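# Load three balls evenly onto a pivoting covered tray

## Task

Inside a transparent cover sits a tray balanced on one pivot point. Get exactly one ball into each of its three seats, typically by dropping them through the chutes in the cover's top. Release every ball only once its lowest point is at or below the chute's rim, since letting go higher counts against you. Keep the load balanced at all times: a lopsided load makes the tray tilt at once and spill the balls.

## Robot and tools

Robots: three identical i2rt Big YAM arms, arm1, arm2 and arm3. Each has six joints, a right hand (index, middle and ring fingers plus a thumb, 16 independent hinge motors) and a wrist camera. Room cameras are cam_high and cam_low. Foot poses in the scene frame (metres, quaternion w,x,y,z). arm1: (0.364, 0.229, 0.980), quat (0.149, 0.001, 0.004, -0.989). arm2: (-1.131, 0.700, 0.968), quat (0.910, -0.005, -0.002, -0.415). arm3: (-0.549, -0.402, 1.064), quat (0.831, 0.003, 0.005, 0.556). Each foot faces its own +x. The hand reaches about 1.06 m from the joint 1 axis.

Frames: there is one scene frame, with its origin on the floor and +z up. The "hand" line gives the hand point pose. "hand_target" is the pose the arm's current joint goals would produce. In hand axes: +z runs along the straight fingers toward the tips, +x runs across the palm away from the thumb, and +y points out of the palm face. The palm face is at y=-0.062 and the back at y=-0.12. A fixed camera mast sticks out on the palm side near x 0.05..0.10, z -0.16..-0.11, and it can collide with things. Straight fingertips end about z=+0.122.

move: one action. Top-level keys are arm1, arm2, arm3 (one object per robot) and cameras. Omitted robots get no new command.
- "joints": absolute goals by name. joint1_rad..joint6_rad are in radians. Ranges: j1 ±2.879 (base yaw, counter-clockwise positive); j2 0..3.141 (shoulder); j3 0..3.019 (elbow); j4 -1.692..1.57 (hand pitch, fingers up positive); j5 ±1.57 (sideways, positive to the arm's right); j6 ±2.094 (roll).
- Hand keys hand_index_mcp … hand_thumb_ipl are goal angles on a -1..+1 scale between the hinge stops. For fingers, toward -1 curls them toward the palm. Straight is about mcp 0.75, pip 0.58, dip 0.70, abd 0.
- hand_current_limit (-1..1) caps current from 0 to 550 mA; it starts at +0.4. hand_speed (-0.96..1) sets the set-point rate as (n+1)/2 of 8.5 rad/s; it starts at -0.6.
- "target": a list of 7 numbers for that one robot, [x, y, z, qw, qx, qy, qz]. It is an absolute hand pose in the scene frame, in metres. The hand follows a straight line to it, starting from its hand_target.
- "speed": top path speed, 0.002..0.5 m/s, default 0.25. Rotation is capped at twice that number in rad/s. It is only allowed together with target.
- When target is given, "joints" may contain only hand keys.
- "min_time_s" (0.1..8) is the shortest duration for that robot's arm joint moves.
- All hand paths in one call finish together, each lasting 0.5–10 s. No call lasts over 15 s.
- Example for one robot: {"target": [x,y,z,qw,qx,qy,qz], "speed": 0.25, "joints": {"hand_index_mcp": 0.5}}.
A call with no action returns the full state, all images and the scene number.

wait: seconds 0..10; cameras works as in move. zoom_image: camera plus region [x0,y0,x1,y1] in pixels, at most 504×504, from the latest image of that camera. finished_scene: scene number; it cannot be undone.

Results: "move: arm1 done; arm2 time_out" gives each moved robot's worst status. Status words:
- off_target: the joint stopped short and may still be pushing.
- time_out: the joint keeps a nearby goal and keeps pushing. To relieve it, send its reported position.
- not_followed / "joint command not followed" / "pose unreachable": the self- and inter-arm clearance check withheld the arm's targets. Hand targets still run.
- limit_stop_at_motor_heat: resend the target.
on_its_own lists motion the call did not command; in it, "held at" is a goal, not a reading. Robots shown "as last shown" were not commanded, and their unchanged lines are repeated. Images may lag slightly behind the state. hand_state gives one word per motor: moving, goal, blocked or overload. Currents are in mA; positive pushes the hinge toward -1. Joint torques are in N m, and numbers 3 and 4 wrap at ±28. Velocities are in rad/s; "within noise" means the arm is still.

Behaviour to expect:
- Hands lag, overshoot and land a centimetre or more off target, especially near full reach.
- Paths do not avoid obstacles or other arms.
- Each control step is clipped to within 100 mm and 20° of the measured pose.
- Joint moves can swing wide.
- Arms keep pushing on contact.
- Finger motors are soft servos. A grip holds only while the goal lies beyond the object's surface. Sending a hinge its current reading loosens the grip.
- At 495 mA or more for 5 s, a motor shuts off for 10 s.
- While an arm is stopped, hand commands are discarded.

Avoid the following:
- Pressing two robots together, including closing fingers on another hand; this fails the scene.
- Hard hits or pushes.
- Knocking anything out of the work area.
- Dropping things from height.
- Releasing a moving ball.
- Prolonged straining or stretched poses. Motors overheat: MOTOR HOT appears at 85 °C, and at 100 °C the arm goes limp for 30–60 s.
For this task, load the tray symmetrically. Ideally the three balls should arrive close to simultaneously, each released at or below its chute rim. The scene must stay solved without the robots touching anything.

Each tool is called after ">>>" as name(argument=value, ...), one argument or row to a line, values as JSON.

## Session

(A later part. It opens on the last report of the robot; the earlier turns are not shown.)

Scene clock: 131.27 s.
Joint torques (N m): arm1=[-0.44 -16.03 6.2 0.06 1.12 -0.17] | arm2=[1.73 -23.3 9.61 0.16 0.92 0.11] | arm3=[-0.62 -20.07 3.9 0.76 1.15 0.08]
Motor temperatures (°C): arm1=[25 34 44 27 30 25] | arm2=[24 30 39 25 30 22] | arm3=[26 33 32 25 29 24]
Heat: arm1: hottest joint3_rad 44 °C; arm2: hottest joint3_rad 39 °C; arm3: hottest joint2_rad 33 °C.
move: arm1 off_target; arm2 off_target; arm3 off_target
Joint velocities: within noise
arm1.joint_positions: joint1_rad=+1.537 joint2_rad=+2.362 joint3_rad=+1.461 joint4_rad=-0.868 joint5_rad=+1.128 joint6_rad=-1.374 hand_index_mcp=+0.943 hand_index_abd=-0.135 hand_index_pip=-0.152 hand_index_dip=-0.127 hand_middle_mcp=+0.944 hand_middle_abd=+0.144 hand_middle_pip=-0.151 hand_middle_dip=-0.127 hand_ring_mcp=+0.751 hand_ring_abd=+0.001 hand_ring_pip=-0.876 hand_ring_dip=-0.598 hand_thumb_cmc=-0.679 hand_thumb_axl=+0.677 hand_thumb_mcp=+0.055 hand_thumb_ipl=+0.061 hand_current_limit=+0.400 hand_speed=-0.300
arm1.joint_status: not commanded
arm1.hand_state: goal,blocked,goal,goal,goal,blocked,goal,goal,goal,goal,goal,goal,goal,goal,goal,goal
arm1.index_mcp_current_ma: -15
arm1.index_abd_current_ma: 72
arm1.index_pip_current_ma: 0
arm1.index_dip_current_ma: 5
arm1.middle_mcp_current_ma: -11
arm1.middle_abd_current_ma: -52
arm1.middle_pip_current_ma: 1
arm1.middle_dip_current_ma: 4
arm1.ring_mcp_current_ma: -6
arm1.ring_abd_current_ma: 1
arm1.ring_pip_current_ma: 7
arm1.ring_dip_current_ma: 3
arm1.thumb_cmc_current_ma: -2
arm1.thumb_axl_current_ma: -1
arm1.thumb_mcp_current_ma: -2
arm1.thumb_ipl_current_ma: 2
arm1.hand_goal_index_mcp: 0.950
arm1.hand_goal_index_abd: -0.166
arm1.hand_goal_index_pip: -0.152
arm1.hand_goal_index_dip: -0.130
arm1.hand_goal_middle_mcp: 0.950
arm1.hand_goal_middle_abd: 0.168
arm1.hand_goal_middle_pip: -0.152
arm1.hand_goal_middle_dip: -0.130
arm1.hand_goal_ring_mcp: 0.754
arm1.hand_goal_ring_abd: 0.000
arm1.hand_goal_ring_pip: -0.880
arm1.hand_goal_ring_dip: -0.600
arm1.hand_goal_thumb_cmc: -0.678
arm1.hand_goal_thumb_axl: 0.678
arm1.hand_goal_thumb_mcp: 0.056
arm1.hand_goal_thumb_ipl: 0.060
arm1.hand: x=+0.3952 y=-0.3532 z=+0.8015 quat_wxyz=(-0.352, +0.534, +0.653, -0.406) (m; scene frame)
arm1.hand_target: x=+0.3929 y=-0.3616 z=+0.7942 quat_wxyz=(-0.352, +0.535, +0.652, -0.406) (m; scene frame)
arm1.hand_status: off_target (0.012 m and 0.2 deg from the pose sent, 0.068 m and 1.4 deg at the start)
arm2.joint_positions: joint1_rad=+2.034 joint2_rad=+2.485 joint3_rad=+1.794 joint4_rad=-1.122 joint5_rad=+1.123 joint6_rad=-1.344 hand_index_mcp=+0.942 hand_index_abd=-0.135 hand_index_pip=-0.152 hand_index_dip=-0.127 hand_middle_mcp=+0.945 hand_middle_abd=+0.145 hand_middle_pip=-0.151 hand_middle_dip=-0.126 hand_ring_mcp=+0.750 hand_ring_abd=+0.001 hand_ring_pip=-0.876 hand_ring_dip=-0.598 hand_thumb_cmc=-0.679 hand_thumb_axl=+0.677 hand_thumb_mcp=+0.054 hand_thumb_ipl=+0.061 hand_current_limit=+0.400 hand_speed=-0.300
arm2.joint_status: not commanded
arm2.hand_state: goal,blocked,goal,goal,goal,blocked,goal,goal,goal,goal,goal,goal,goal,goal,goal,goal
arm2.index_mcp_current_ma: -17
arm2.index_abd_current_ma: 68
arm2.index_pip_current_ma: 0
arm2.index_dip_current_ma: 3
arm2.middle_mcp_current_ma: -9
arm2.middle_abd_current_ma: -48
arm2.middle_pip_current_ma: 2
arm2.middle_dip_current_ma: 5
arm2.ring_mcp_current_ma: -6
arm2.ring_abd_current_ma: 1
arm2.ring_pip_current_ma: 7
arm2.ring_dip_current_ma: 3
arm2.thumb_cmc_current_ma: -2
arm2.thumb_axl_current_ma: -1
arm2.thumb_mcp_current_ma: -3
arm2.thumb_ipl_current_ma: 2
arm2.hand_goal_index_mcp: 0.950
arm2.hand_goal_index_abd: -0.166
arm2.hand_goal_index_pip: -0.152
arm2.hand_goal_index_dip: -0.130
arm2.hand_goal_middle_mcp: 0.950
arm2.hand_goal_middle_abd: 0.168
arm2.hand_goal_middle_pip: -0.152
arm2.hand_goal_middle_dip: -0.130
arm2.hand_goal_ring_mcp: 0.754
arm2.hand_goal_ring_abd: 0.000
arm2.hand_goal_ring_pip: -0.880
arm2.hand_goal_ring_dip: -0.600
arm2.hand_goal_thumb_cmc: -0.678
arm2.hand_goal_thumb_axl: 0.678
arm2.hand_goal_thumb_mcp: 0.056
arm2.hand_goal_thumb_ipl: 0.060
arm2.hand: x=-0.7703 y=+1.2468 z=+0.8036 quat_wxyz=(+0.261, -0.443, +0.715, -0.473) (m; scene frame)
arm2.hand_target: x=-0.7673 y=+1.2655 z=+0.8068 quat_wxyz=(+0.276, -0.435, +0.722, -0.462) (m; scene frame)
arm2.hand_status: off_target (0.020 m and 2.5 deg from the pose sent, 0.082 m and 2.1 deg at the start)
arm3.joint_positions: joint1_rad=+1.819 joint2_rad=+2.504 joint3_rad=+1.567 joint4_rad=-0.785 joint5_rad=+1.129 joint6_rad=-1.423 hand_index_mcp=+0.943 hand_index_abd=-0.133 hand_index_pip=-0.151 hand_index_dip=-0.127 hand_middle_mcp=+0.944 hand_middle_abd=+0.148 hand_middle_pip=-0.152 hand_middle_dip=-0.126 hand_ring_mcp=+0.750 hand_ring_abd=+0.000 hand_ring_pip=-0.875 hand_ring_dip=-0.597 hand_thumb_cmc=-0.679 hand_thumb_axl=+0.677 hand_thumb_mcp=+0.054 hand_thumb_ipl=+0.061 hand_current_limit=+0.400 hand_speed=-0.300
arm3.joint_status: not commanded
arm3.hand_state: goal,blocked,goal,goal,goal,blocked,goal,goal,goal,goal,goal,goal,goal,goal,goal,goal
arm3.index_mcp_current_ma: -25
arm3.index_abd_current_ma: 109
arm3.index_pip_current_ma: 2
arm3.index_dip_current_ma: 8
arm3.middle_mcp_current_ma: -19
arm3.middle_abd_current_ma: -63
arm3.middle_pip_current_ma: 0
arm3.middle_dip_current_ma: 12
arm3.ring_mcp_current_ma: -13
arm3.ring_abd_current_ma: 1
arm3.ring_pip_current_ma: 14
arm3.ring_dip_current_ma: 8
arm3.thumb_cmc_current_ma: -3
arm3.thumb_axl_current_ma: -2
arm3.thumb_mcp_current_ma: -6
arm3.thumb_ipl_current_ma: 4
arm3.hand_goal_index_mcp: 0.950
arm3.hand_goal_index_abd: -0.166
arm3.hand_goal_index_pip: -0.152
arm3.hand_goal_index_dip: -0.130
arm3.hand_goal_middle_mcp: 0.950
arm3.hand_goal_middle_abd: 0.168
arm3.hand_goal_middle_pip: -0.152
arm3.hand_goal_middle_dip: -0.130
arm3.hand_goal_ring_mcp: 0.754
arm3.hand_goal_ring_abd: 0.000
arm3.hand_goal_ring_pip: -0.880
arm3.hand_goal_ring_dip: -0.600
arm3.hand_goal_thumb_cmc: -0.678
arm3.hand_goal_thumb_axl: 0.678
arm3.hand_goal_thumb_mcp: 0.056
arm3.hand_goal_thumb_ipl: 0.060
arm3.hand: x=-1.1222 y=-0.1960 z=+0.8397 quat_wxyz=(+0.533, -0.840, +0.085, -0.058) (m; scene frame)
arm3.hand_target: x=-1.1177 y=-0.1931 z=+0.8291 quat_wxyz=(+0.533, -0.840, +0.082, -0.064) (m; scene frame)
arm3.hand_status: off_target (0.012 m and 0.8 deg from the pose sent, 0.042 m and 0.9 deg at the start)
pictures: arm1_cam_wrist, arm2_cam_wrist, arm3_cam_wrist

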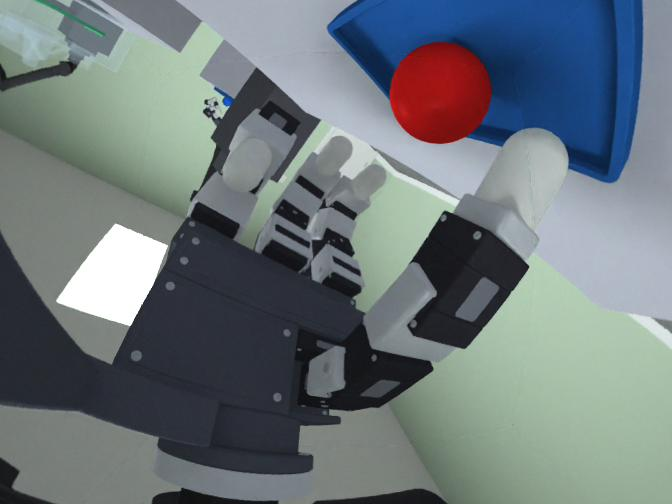

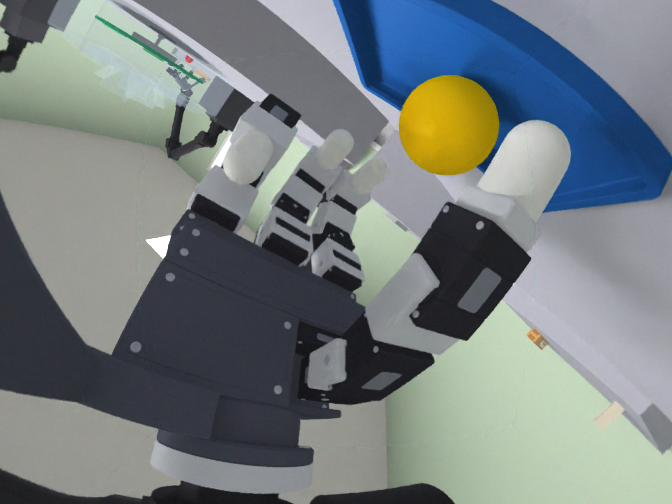

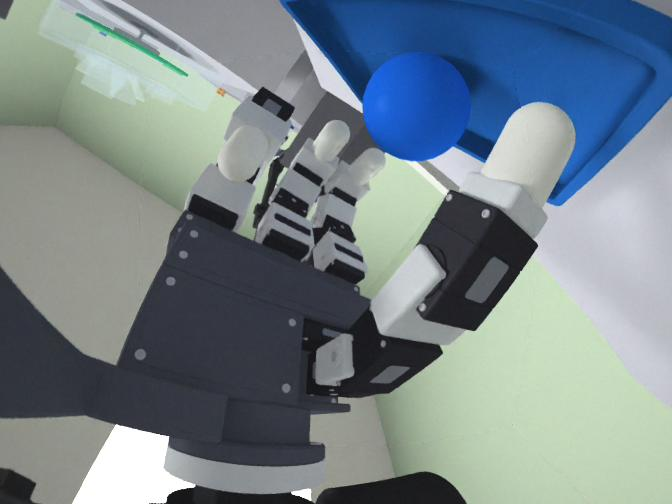

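>>> move(
  arm1={"target":[0.379,-0.356,0.752,-0.352,0.535,0.652,-0.406],"speed":0.1},
  arm2={"target":[-0.763,1.272,0.772,0.276,-0.435,0.722,-0.462],"speed":0.1},
  arm3={"target":[-1.097,-0.192,0.804,0.533,-0.840,0.082,-0.064],"speed":0.1},
  cameras=["arm1_cam_wrist","arm2_cam_wrist","arm3_cam_wrist"],
)

Scene clock: 153.83 s.
Joint torques (N m): arm1=[-0.62 -16.32 4.83 0.2 1.11 -0.18] | arm2=[1.55 -22.65 9.42 0.18 0.88 0] | arm3=[-0.73 -19.66 2.65 0.81 1.11 0.09]
Motor temperatures (°C): arm1=[25 35 44 27 30 25] | arm2=[24 33 40 25 30 22] | arm3=[26 33 31 25 30 24]
Heat: arm1: hottest joint3_rad 44 °C; arm2: hottest joint3_rad 40 °C; arm3: hottest joint2_rad 33 °C.
move: arm1 off_target; arm2 off_target; arm3 off_target
Joint velocities: within noise
arm1.joint_positions: joint1_rad=+1.516 joint2_rad=+2.432 joint3_rad=+1.461 joint4_rad=-0.740 joint5_rad=+1.131 joint6_rad=-1.424 hand_index_mcp=+0.943 hand_index_abd=-0.135 hand_index_pip=-0.152 hand_index_dip=-0.127 hand_middle_mcp=+0.944 hand_middle_abd=+0.144 hand_middle_pip=-0.151 hand_middle_dip=-0.127 hand_ring_mcp=+0.751 hand_ring_abd=+0.001 hand_ring_pip=-0.876 hand_ring_dip=-0.598 hand_thumb_cmc=-0.679 hand_thumb_axl=+0.677 hand_thumb_mcp=+0.055 hand_thumb_ipl=+0.061 hand_current_limit=+0.400 hand_speed=-0.300
arm1.joint_status: not commanded
arm1.hand_state: goal,blocked,goal,goal,goal,blocked,goal,goal,goal,goal,goal,goal,goal,goal,goal,goal
arm1.index_mcp_current_ma: -15
arm1.index_abd_current_ma: 72
arm1.index_pip_current_ma: 0
arm1.index_dip_current_ma: 5
arm1.middle_mcp_current_ma: -11
arm1.middle_abd_current_ma: -52
arm1.middle_pip_current_ma: 1
arm1.middle_dip_current_ma: 4
arm1.ring_mcp_current_ma: -6
arm1.ring_abd_current_ma: 1
arm1.ring_pip_current_ma: 7
arm1.ring_dip_current_ma: 3
arm1.thumb_cmc_current_ma: -2
arm1.thumb_axl_current_ma: -1
arm1.thumb_mcp_current_ma: -2
arm1.thumb_ipl_current_ma: 2
arm1.hand_goal_index_mcp: 0.950
arm1.hand_goal_index_abd: -0.166
arm1.hand_goal_index_pip: -0.152
arm1.hand_goal_index_dip: -0.130
arm1.hand_goal_middle_mcp: 0.950
arm1.hand_goal_middle_abd: 0.168
arm1.hand_goal_middle_pip: -0.152
arm1.hand_goal_middle_dip: -0.130
arm1.hand_goal_ring_mcp: 0.754
arm1.hand_goal_ring_abd: 0.000
arm1.hand_goal_ring_pip: -0.880
arm1.hand_goal_ring_dip: -0.600
arm1.hand_goal_thumb_cmc: -0.678
arm1.hand_goal_thumb_axl: 0.678
arm1.hand_goal_thumb_mcp: 0.056
arm1.hand_goal_thumb_ipl: 0.060
arm1.hand: x=+0.3834 y=-0.3550 z=+0.7622 quat_wxyz=(-0.348, +0.537, +0.651, -0.409) (m; scene frame)
arm1.hand_target: x=+0.3789 y=-0.3557 z=+0.7522 quat_wxyz=(-0.352, +0.535, +0.652, -0.406) (m; scene frame)
arm1.hand_status: off_target (0.011 m and 0.6 deg from the pose sent, 0.052 m and 0.2 deg at the start)
arm2.joint_positions: joint1_rad=+2.034 joint2_rad=+2.550 joint3_rad=+1.853 joint4_rad=-1.095 joint5_rad=+1.125 joint6_rad=-1.339 hand_index_mcp=+0.940 hand_index_abd=-0.135 hand_index_pip=-0.153 hand_index_dip=-0.127 hand_middle_mcp=+0.943 hand_middle_abd=+0.145 hand_middle_pip=-0.151 hand_middle_dip=-0.126 hand_ring_mcp=+0.749 hand_ring_abd=+0.001 hand_ring_pip=-0.876 hand_ring_dip=-0.598 hand_thumb_cmc=-0.680 hand_thumb_axl=+0.676 hand_thumb_mcp=+0.058 hand_thumb_ipl=+0.060 hand_current_limit=+0.400 hand_speed=-0.300
arm2.joint_status: not commanded
arm2.hand_state: goal,blocked,goal,goal,goal,blocked,goal,goal,goal,goal,goal,goal,goal,goal,goal,goal
arm2.index_mcp_current_ma: -21
arm2.index_abd_current_ma: 68
arm2.index_pip_current_ma: -1
arm2.index_dip_current_ma: 3
arm2.middle_mcp_current_ma: -12
arm2.middle_abd_current_ma: -48
arm2.middle_pip_current_ma: 1
arm2.middle_dip_current_ma: 5
arm2.ring_mcp_current_ma: -9
arm2.ring_abd_current_ma: 1
arm2.ring_pip_current_ma: 7
arm2.ring_dip_current_ma: 3
arm2.thumb_cmc_current_ma: -2
arm2.thumb_axl_current_ma: -3
arm2.thumb_mcp_current_ma: 3
arm2.thumb_ipl_current_ma: -1
arm2.hand_goal_index_mcp: 0.950
arm2.hand_goal_index_abd: -0.166
arm2.hand_goal_index_pip: -0.152
arm2.hand_goal_index_dip: -0.130
arm2.hand_goal_middle_mcp: 0.950
arm2.hand_goal_middle_abd: 0.168
arm2.hand_goal_middle_pip: -0.152
arm2.hand_goal_middle_dip: -0.130
arm2.hand_goal_ring_mcp: 0.754
arm2.hand_goal_ring_abd: 0.000
arm2.hand_goal_ring_pip: -0.880
arm2.hand_goal_ring_dip: -0.600
arm2.hand_goal_thumb_cmc: -0.678
arm2.hand_goal_thumb_axl: 0.678
arm2.hand_goal_thumb_mcp: 0.056
arm2.hand_goal_thumb_ipl: 0.060
arm2.hand: x=-0.7644 y=+1.2600 z=+0.7794 quat_wxyz=(+0.270, -0.437, +0.719, -0.468) (m; scene frame)
arm2.hand_target: x=-0.7632 y=+1.2715 z=+0.7724 quat_wxyz=(+0.276, -0.435, +0.722, -0.462) (m; scene frame)
arm2.hand_status: off_target (0.014 m and 1.0 deg from the pose sent, 0.041 m and 2.5 deg at the start)
arm3.joint_positions: joint1_rad=+1.813 joint2_rad=+2.526 joint3_rad=+1.522 joint4_rad=-0.690 joint5_rad=+1.131 joint6_rad=-1.439 hand_index_mcp=+0.943 hand_index_abd=-0.133 hand_index_pip=-0.151 hand_index_dip=-0.127 hand_middle_mcp=+0.944 hand_middle_abd=+0.148 hand_middle_pip=-0.152 hand_middle_dip=-0.126 hand_ring_mcp=+0.750 hand_ring_abd=+0.000 hand_ring_pip=-0.875 hand_ring_dip=-0.597 hand_thumb_cmc=-0.673 hand_thumb_axl=+0.678 hand_thumb_mcp=+0.054 hand_thumb_ipl=+0.060 hand_current_limit=+0.400 hand_speed=-0.300
arm3.joint_status: not commanded
arm3.hand_state: goal,blocked,goal,goal,goal,blocked,goal,goal,goal,goal,goal,goal,goal,goal,goal,goal
arm3.index_mcp_current_ma: -25
arm3.index_abd_current_ma: 109
arm3.index_pip_current_ma: 2
arm3.index_dip_current_ma: 8
arm3.middle_mcp_current_ma: -19
arm3.middle_abd_current_ma: -63
arm3.middle_pip_current_ma: 0
arm3.middle_dip_current_ma: 12
arm3.ring_mcp_current_ma: -14
arm3.ring_abd_current_ma: 1
arm3.ring_pip_current_ma: 14
arm3.ring_dip_current_ma: 8
arm3.thumb_cmc_current_ma: 16
arm3.thumb_axl_current_ma: 0
arm3.thumb_mcp_current_ma: -9
arm3.thumb_ipl_current_ma: 0
arm3.hand_goal_index_mcp: 0.950
arm3.hand_goal_index_abd: -0.166
arm3.hand_goal_index_pip: -0.152
arm3.hand_goal_index_dip: -0.130
arm3.hand_goal_middle_mcp: 0.950
arm3.hand_goal_middle_abd: 0.168
arm3.hand_goal_middle_pip: -0.152
arm3.hand_goal_middle_dip: -0.130
arm3.hand_goal_ring_mcp: 0.754
arm3.hand_goal_ring_abd: 0.000
arm3.hand_goal_ring_pip: -0.880
arm3.hand_goal_ring_dip: -0.600
arm3.hand_goal_thumb_cmc: -0.678
arm3.hand_goal_thumb_axl: 0.678
arm3.hand_goal_thumb_mcp: 0.056
arm3.hand_goal_thumb_ipl: 0.060
arm3.hand: x=-1.1088 y=-0.1948 z=+0.8173 quat_wxyz=(+0.533, -0.840, +0.088, -0.052) (m; scene frame)
arm3.hand_target: x=-1.0969 y=-0.1923 z=+0.8044 quat_wxyz=(+0.533, -0.840, +0.082, -0.064) (m; scene frame)
arm3.hand_status: off_target (0.018 m and 1.6 deg from the pose sent, 0.044 m and 0.8 deg at the start)
pictures: arm1_cam_wrist, arm2_cam_wrist, arm3_cam_wrist

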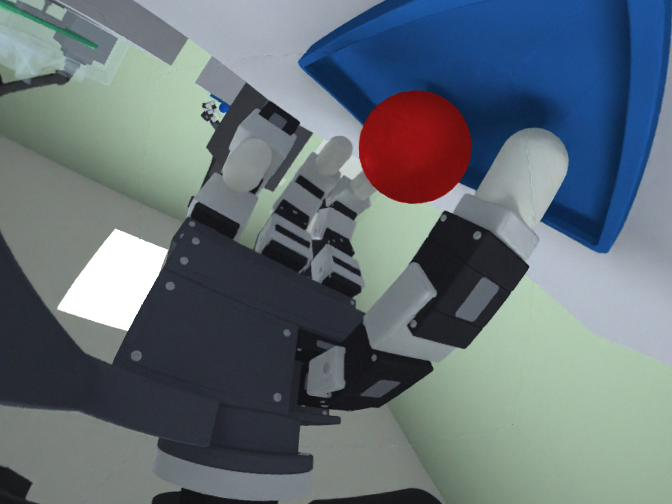

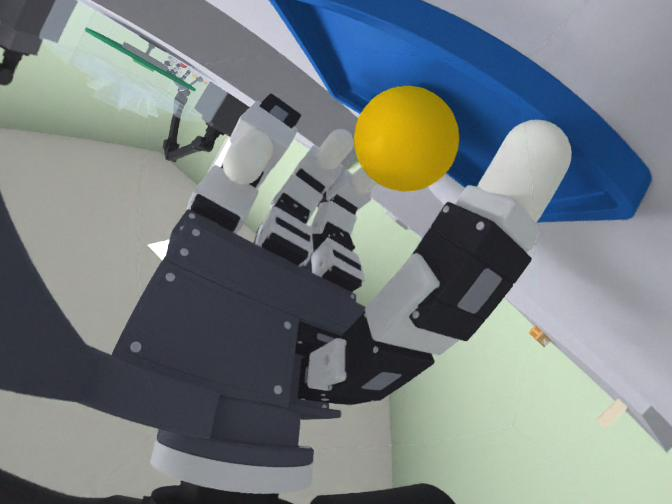

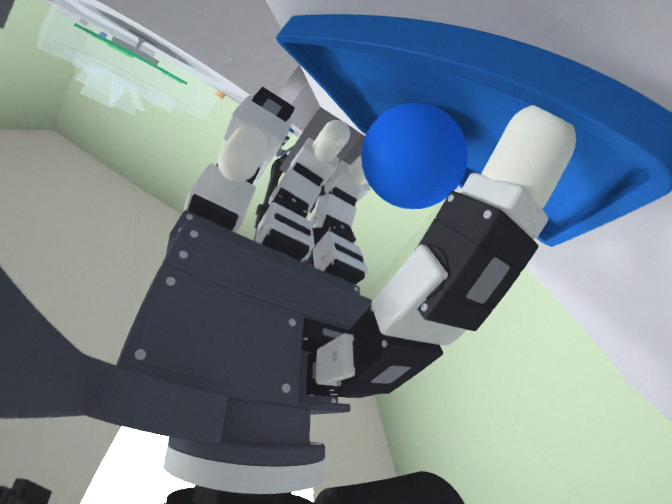

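>>> move(
  arm1={"joints":{"hand_speed":-0.85,"hand_index_mcp":0.62,"hand_middle_mcp":0.62,"hand_thumb_mcp":-0.22}},
  arm2={"target":[-0.763,1.270,0.761,0.276,-0.435,0.722,-0.462],"speed":0.08},
  arm3={"joints":{"hand_speed":-0.85,"hand_index_mcp":0.62,"hand_middle_mcp":0.62,"hand_thumb_mcp":-0.22}},
  cameras=["arm1_cam_wrist","arm2_cam_wrist","arm3_cam_wrist"],
)

Scene clock: 170.77 s.
Joint torques (N m): arm1=[-0.38 -16.09 4.88 0.23 1.05 -0.15] | arm2=[1.49 -21.42 9.21 0.44 0.89 -0.04] | arm3=[-0.73 -19.66 2.65 0.81 1.08 0.09]
Motor temperatures (°C): arm1=[25 36 43 27 30 25] | arm2=[24 33 38 25 30 22] | arm3=[26 34 30 25 30 24]
Heat: arm1: hottest joint3_rad 43 °C; arm2: hottest joint3_rad 38 °C; arm3: hottest joint2_rad 34 °C.
move: arm1 off_target; arm2 off_target; arm3 off_target
Joint velocities: within noise
arm1.joint_positions: joint1_rad=+1.516 joint2_rad=+2.432 joint3_rad=+1.461 joint4_rad=-0.740 joint5_rad=+1.133 joint6_rad=-1.425 hand_index_mcp=+0.620 hand_index_abd=-0.137 hand_index_pip=-0.152 hand_index_dip=-0.127 hand_middle_mcp=+0.651 hand_middle_abd=+0.144 hand_middle_pip=-0.144 hand_middle_dip=-0.127 hand_ring_mcp=+0.751 hand_ring_abd=+0.001 hand_ring_pip=-0.876 hand_ring_dip=-0.598 hand_thumb_cmc=-0.673 hand_thumb_axl=+0.680 hand_thumb_mcp=-0.180 hand_thumb_ipl=+0.067 hand_current_limit=+0.400 hand_speed=-0.850
arm1.joint_status: hand_middle_mcp off_target (ended at +0.651, target +0.620); hand_thumb_mcp off_target (ended at -0.180, target -0.220); the others done
arm1.hand_state: goal,blocked,goal,goal,blocked,blocked,goal,goal,goal,goal,goal,goal,goal,goal,blocked,goal
arm1.index_mcp_current_ma: 0
arm1.index_abd_current_ma: 67
arm1.index_pip_current_ma: 0
arm1.index_dip_current_ma: 5
arm1.middle_mcp_current_ma: 94
arm1.middle_abd_current_ma: -52
arm1.middle_pip_current_ma: 16
arm1.middle_dip_current_ma: 5
arm1.ring_mcp_current_ma: -6
arm1.ring_abd_current_ma: 1
arm1.ring_pip_current_ma: 7
arm1.ring_dip_current_ma: 3
arm1.thumb_cmc_current_ma: 10
arm1.thumb_axl_current_ma: 4
arm1.thumb_mcp_current_ma: 165
arm1.thumb_ipl_current_ma: 21
arm1.hand_goal_index_mcp: 0.620
arm1.hand_goal_index_abd: -0.166
arm1.hand_goal_index_pip: -0.152
arm1.hand_goal_index_dip: -0.130
arm1.hand_goal_middle_mcp: 0.620
arm1.hand_goal_middle_abd: 0.168
arm1.hand_goal_middle_pip: -0.152
arm1.hand_goal_middle_dip: -0.130
arm1.hand_goal_ring_mcp: 0.754
arm1.hand_goal_ring_abd: 0.000
arm1.hand_goal_ring_pip: -0.880
arm1.hand_goal_ring_dip: -0.600
arm1.hand_goal_thumb_cmc: -0.678
arm1.hand_goal_thumb_axl: 0.678
arm1.hand_goal_thumb_mcp: -0.220
arm1.hand_goal_thumb_ipl: 0.060
arm1.hand: x=+0.3832 y=-0.3551 z=+0.7623 quat_wxyz=(-0.348, +0.536, +0.651, -0.409) (m; scene frame)
arm1.hand_target: x=+0.3789 y=-0.3557 z=+0.7522 quat_wxyz=(-0.352, +0.535, +0.652, -0.406) (m; scene frame)
arm1.hand_status: not commanded
arm2.joint_positions: joint1_rad=+2.034 joint2_rad=+2.551 joint3_rad=+1.853 joint4_rad=-1.081 joint5_rad=+1.125 joint6_rad=-1.339 hand_index_mcp=+0.940 hand_index_abd=-0.135 hand_index_pip=-0.153 hand_index_dip=-0.127 hand_middle_mcp=+0.943 hand_middle_abd=+0.145 hand_middle_pip=-0.151 hand_middle_dip=-0.126 hand_ring_mcp=+0.749 hand_ring_abd=+0.001 hand_ring_pip=-0.876 hand_ring_dip=-0.598 hand_thumb_cmc=-0.690 hand_thumb_axl=+0.676 hand_thumb_mcp=+0.058 hand_thumb_ipl=+0.060 hand_current_limit=+0.400 hand_speed=-0.300
arm2.joint_status: not commanded
arm2.hand_state: goal,blocked,goal,goal,goal,blocked,goal,goal,goal,goal,goal,goal,goal,goal,goal,goal
arm2.index_mcp_current_ma: -21
arm2.index_abd_current_ma: 68
arm2.index_pip_current_ma: -1
arm2.index_dip_current_ma: 3
arm2.middle_mcp_current_ma: -12
arm2.middle_abd_current_ma: -48
arm2.middle_pip_current_ma: 1
arm2.middle_dip_current_ma: 5
arm2.ring_mcp_current_ma: -9
arm2.ring_abd_current_ma: 1
arm2.ring_pip_current_ma: 7
arm2.ring_dip_current_ma: 3
arm2.thumb_cmc_current_ma: -25
arm2.thumb_axl_current_ma: -3
arm2.thumb_mcp_current_ma: 3
arm2.thumb_ipl_current_ma: -1
arm2.hand_goal_index_mcp: 0.950
arm2.hand_goal_index_abd: -0.166
arm2.hand_goal_index_pip: -0.152
arm2.hand_goal_index_dip: -0.130
arm2.hand_goal_middle_mcp: 0.950
arm2.hand_goal_middle_abd: 0.168
arm2.hand_goal_middle_pip: -0.152
arm2.hand_goal_middle_dip: -0.130
arm2.hand_goal_ring_mcp: 0.754
arm2.hand_goal_ring_abd: 0.000
arm2.hand_goal_ring_pip: -0.880
arm2.hand_goal_ring_dip: -0.600
arm2.hand_goal_thumb_cmc: -0.678
arm2.hand_goal_thumb_axl: 0.678
arm2.hand_goal_thumb_mcp: 0.056
arm2.hand_goal_thumb_ipl: 0.060
arm2.hand: x=-0.7634 y=+1.2623 z=+0.7783 quat_wxyz=(+0.274, -0.434, +0.721, -0.465) (m; scene frame)
arm2.hand_target: x=-0.7634 y=+1.2692 z=+0.7614 quat_wxyz=(+0.276, -0.435, +0.722, -0.462) (m; scene frame)
arm2.hand_status: off_target (0.019 m and 0.4 deg from the pose sent, 0.021 m and 1.0 deg at the start)
arm3.joint_positions: joint1_rad=+1.813 joint2_rad=+2.526 joint3_rad=+1.522 joint4_rad=-0.690 joint5_rad=+1.131 joint6_rad=-1.441 hand_index_mcp=+0.640 hand_index_abd=-0.133 hand_index_pip=-0.144 hand_index_dip=-0.127 hand_middle_mcp=+0.620 hand_middle_abd=+0.148 hand_middle_pip=-0.152 hand_middle_dip=-0.126 hand_ring_mcp=+0.750 hand_ring_abd=+0.000 hand_ring_pip=-0.875 hand_ring_dip=-0.597 hand_thumb_cmc=-0.680 hand_thumb_axl=+0.678 hand_thumb_mcp=-0.179 hand_thumb_ipl=+0.067 hand_current_limit=+0.400 hand_speed=-0.850
arm3.joint_status: hand_thumb_mcp off_target (ended at -0.179, target -0.220); the others done
arm3.hand_state: goal,blocked,goal,goal,goal,blocked,goal,goal,goal,goal,goal,goal,goal,goal,blocked,goal
arm3.index_mcp_current_ma: 75
arm3.index_abd_current_ma: 107
arm3.index_pip_current_ma: 24
arm3.index_dip_current_ma: 9
arm3.middle_mcp_current_ma: 0
arm3.middle_abd_current_ma: -63
arm3.middle_pip_current_ma: 0
arm3.middle_dip_current_ma: 12
arm3.ring_mcp_current_ma: -14
arm3.ring_abd_current_ma: 1
arm3.ring_pip_current_ma: 14
arm3.ring_dip_current_ma: 8
arm3.thumb_cmc_current_ma: -5
arm3.thumb_axl_current_ma: -1
arm3.thumb_mcp_current_ma: 213
arm3.thumb_ipl_current_ma: 30
arm3.hand_goal_index_mcp: 0.620
arm3.hand_goal_index_abd: -0.166
arm3.hand_goal_index_pip: -0.152
arm3.hand_goal_index_dip: -0.130
arm3.hand_goal_middle_mcp: 0.620
arm3.hand_goal_middle_abd: 0.168
arm3.hand_goal_middle_pip: -0.152
arm3.hand_goal_middle_dip: -0.130
arm3.hand_goal_ring_mcp: 0.754
arm3.hand_goal_ring_abd: 0.000
arm3.hand_goal_ring_pip: -0.880
arm3.hand_goal_ring_dip: -0.600
arm3.hand_goal_thumb_cmc: -0.678
arm3.hand_goal_thumb_axl: 0.678
arm3.hand_goal_thumb_mcp: -0.220
arm3.hand_goal_thumb_ipl: 0.060
arm3.hand: x=-1.1087 y=-0.1947 z=+0.8173 quat_wxyz=(+0.534, -0.840, +0.087, -0.052) (m; scene frame)
arm3.hand_target: x=-1.0969 y=-0.1923 z=+0.8044 quat_wxyz=(+0.533, -0.840, +0.082, -0.064) (m; scene frame)
arm3.hand_status: not commanded
pictures: arm1_cam_wrist, arm2_cam_wrist, arm3_cam_wrist

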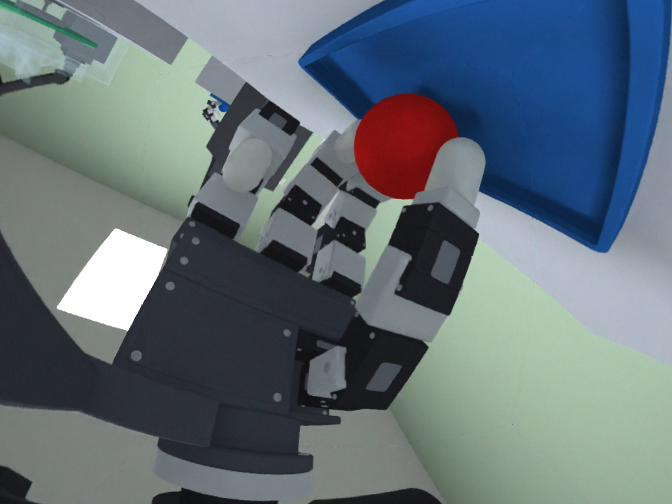

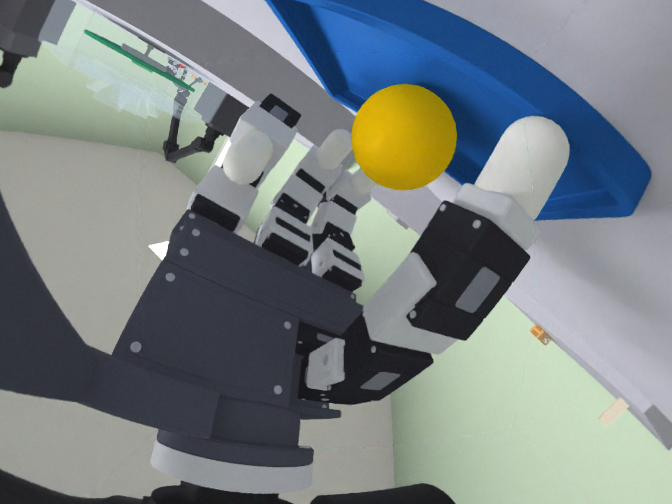

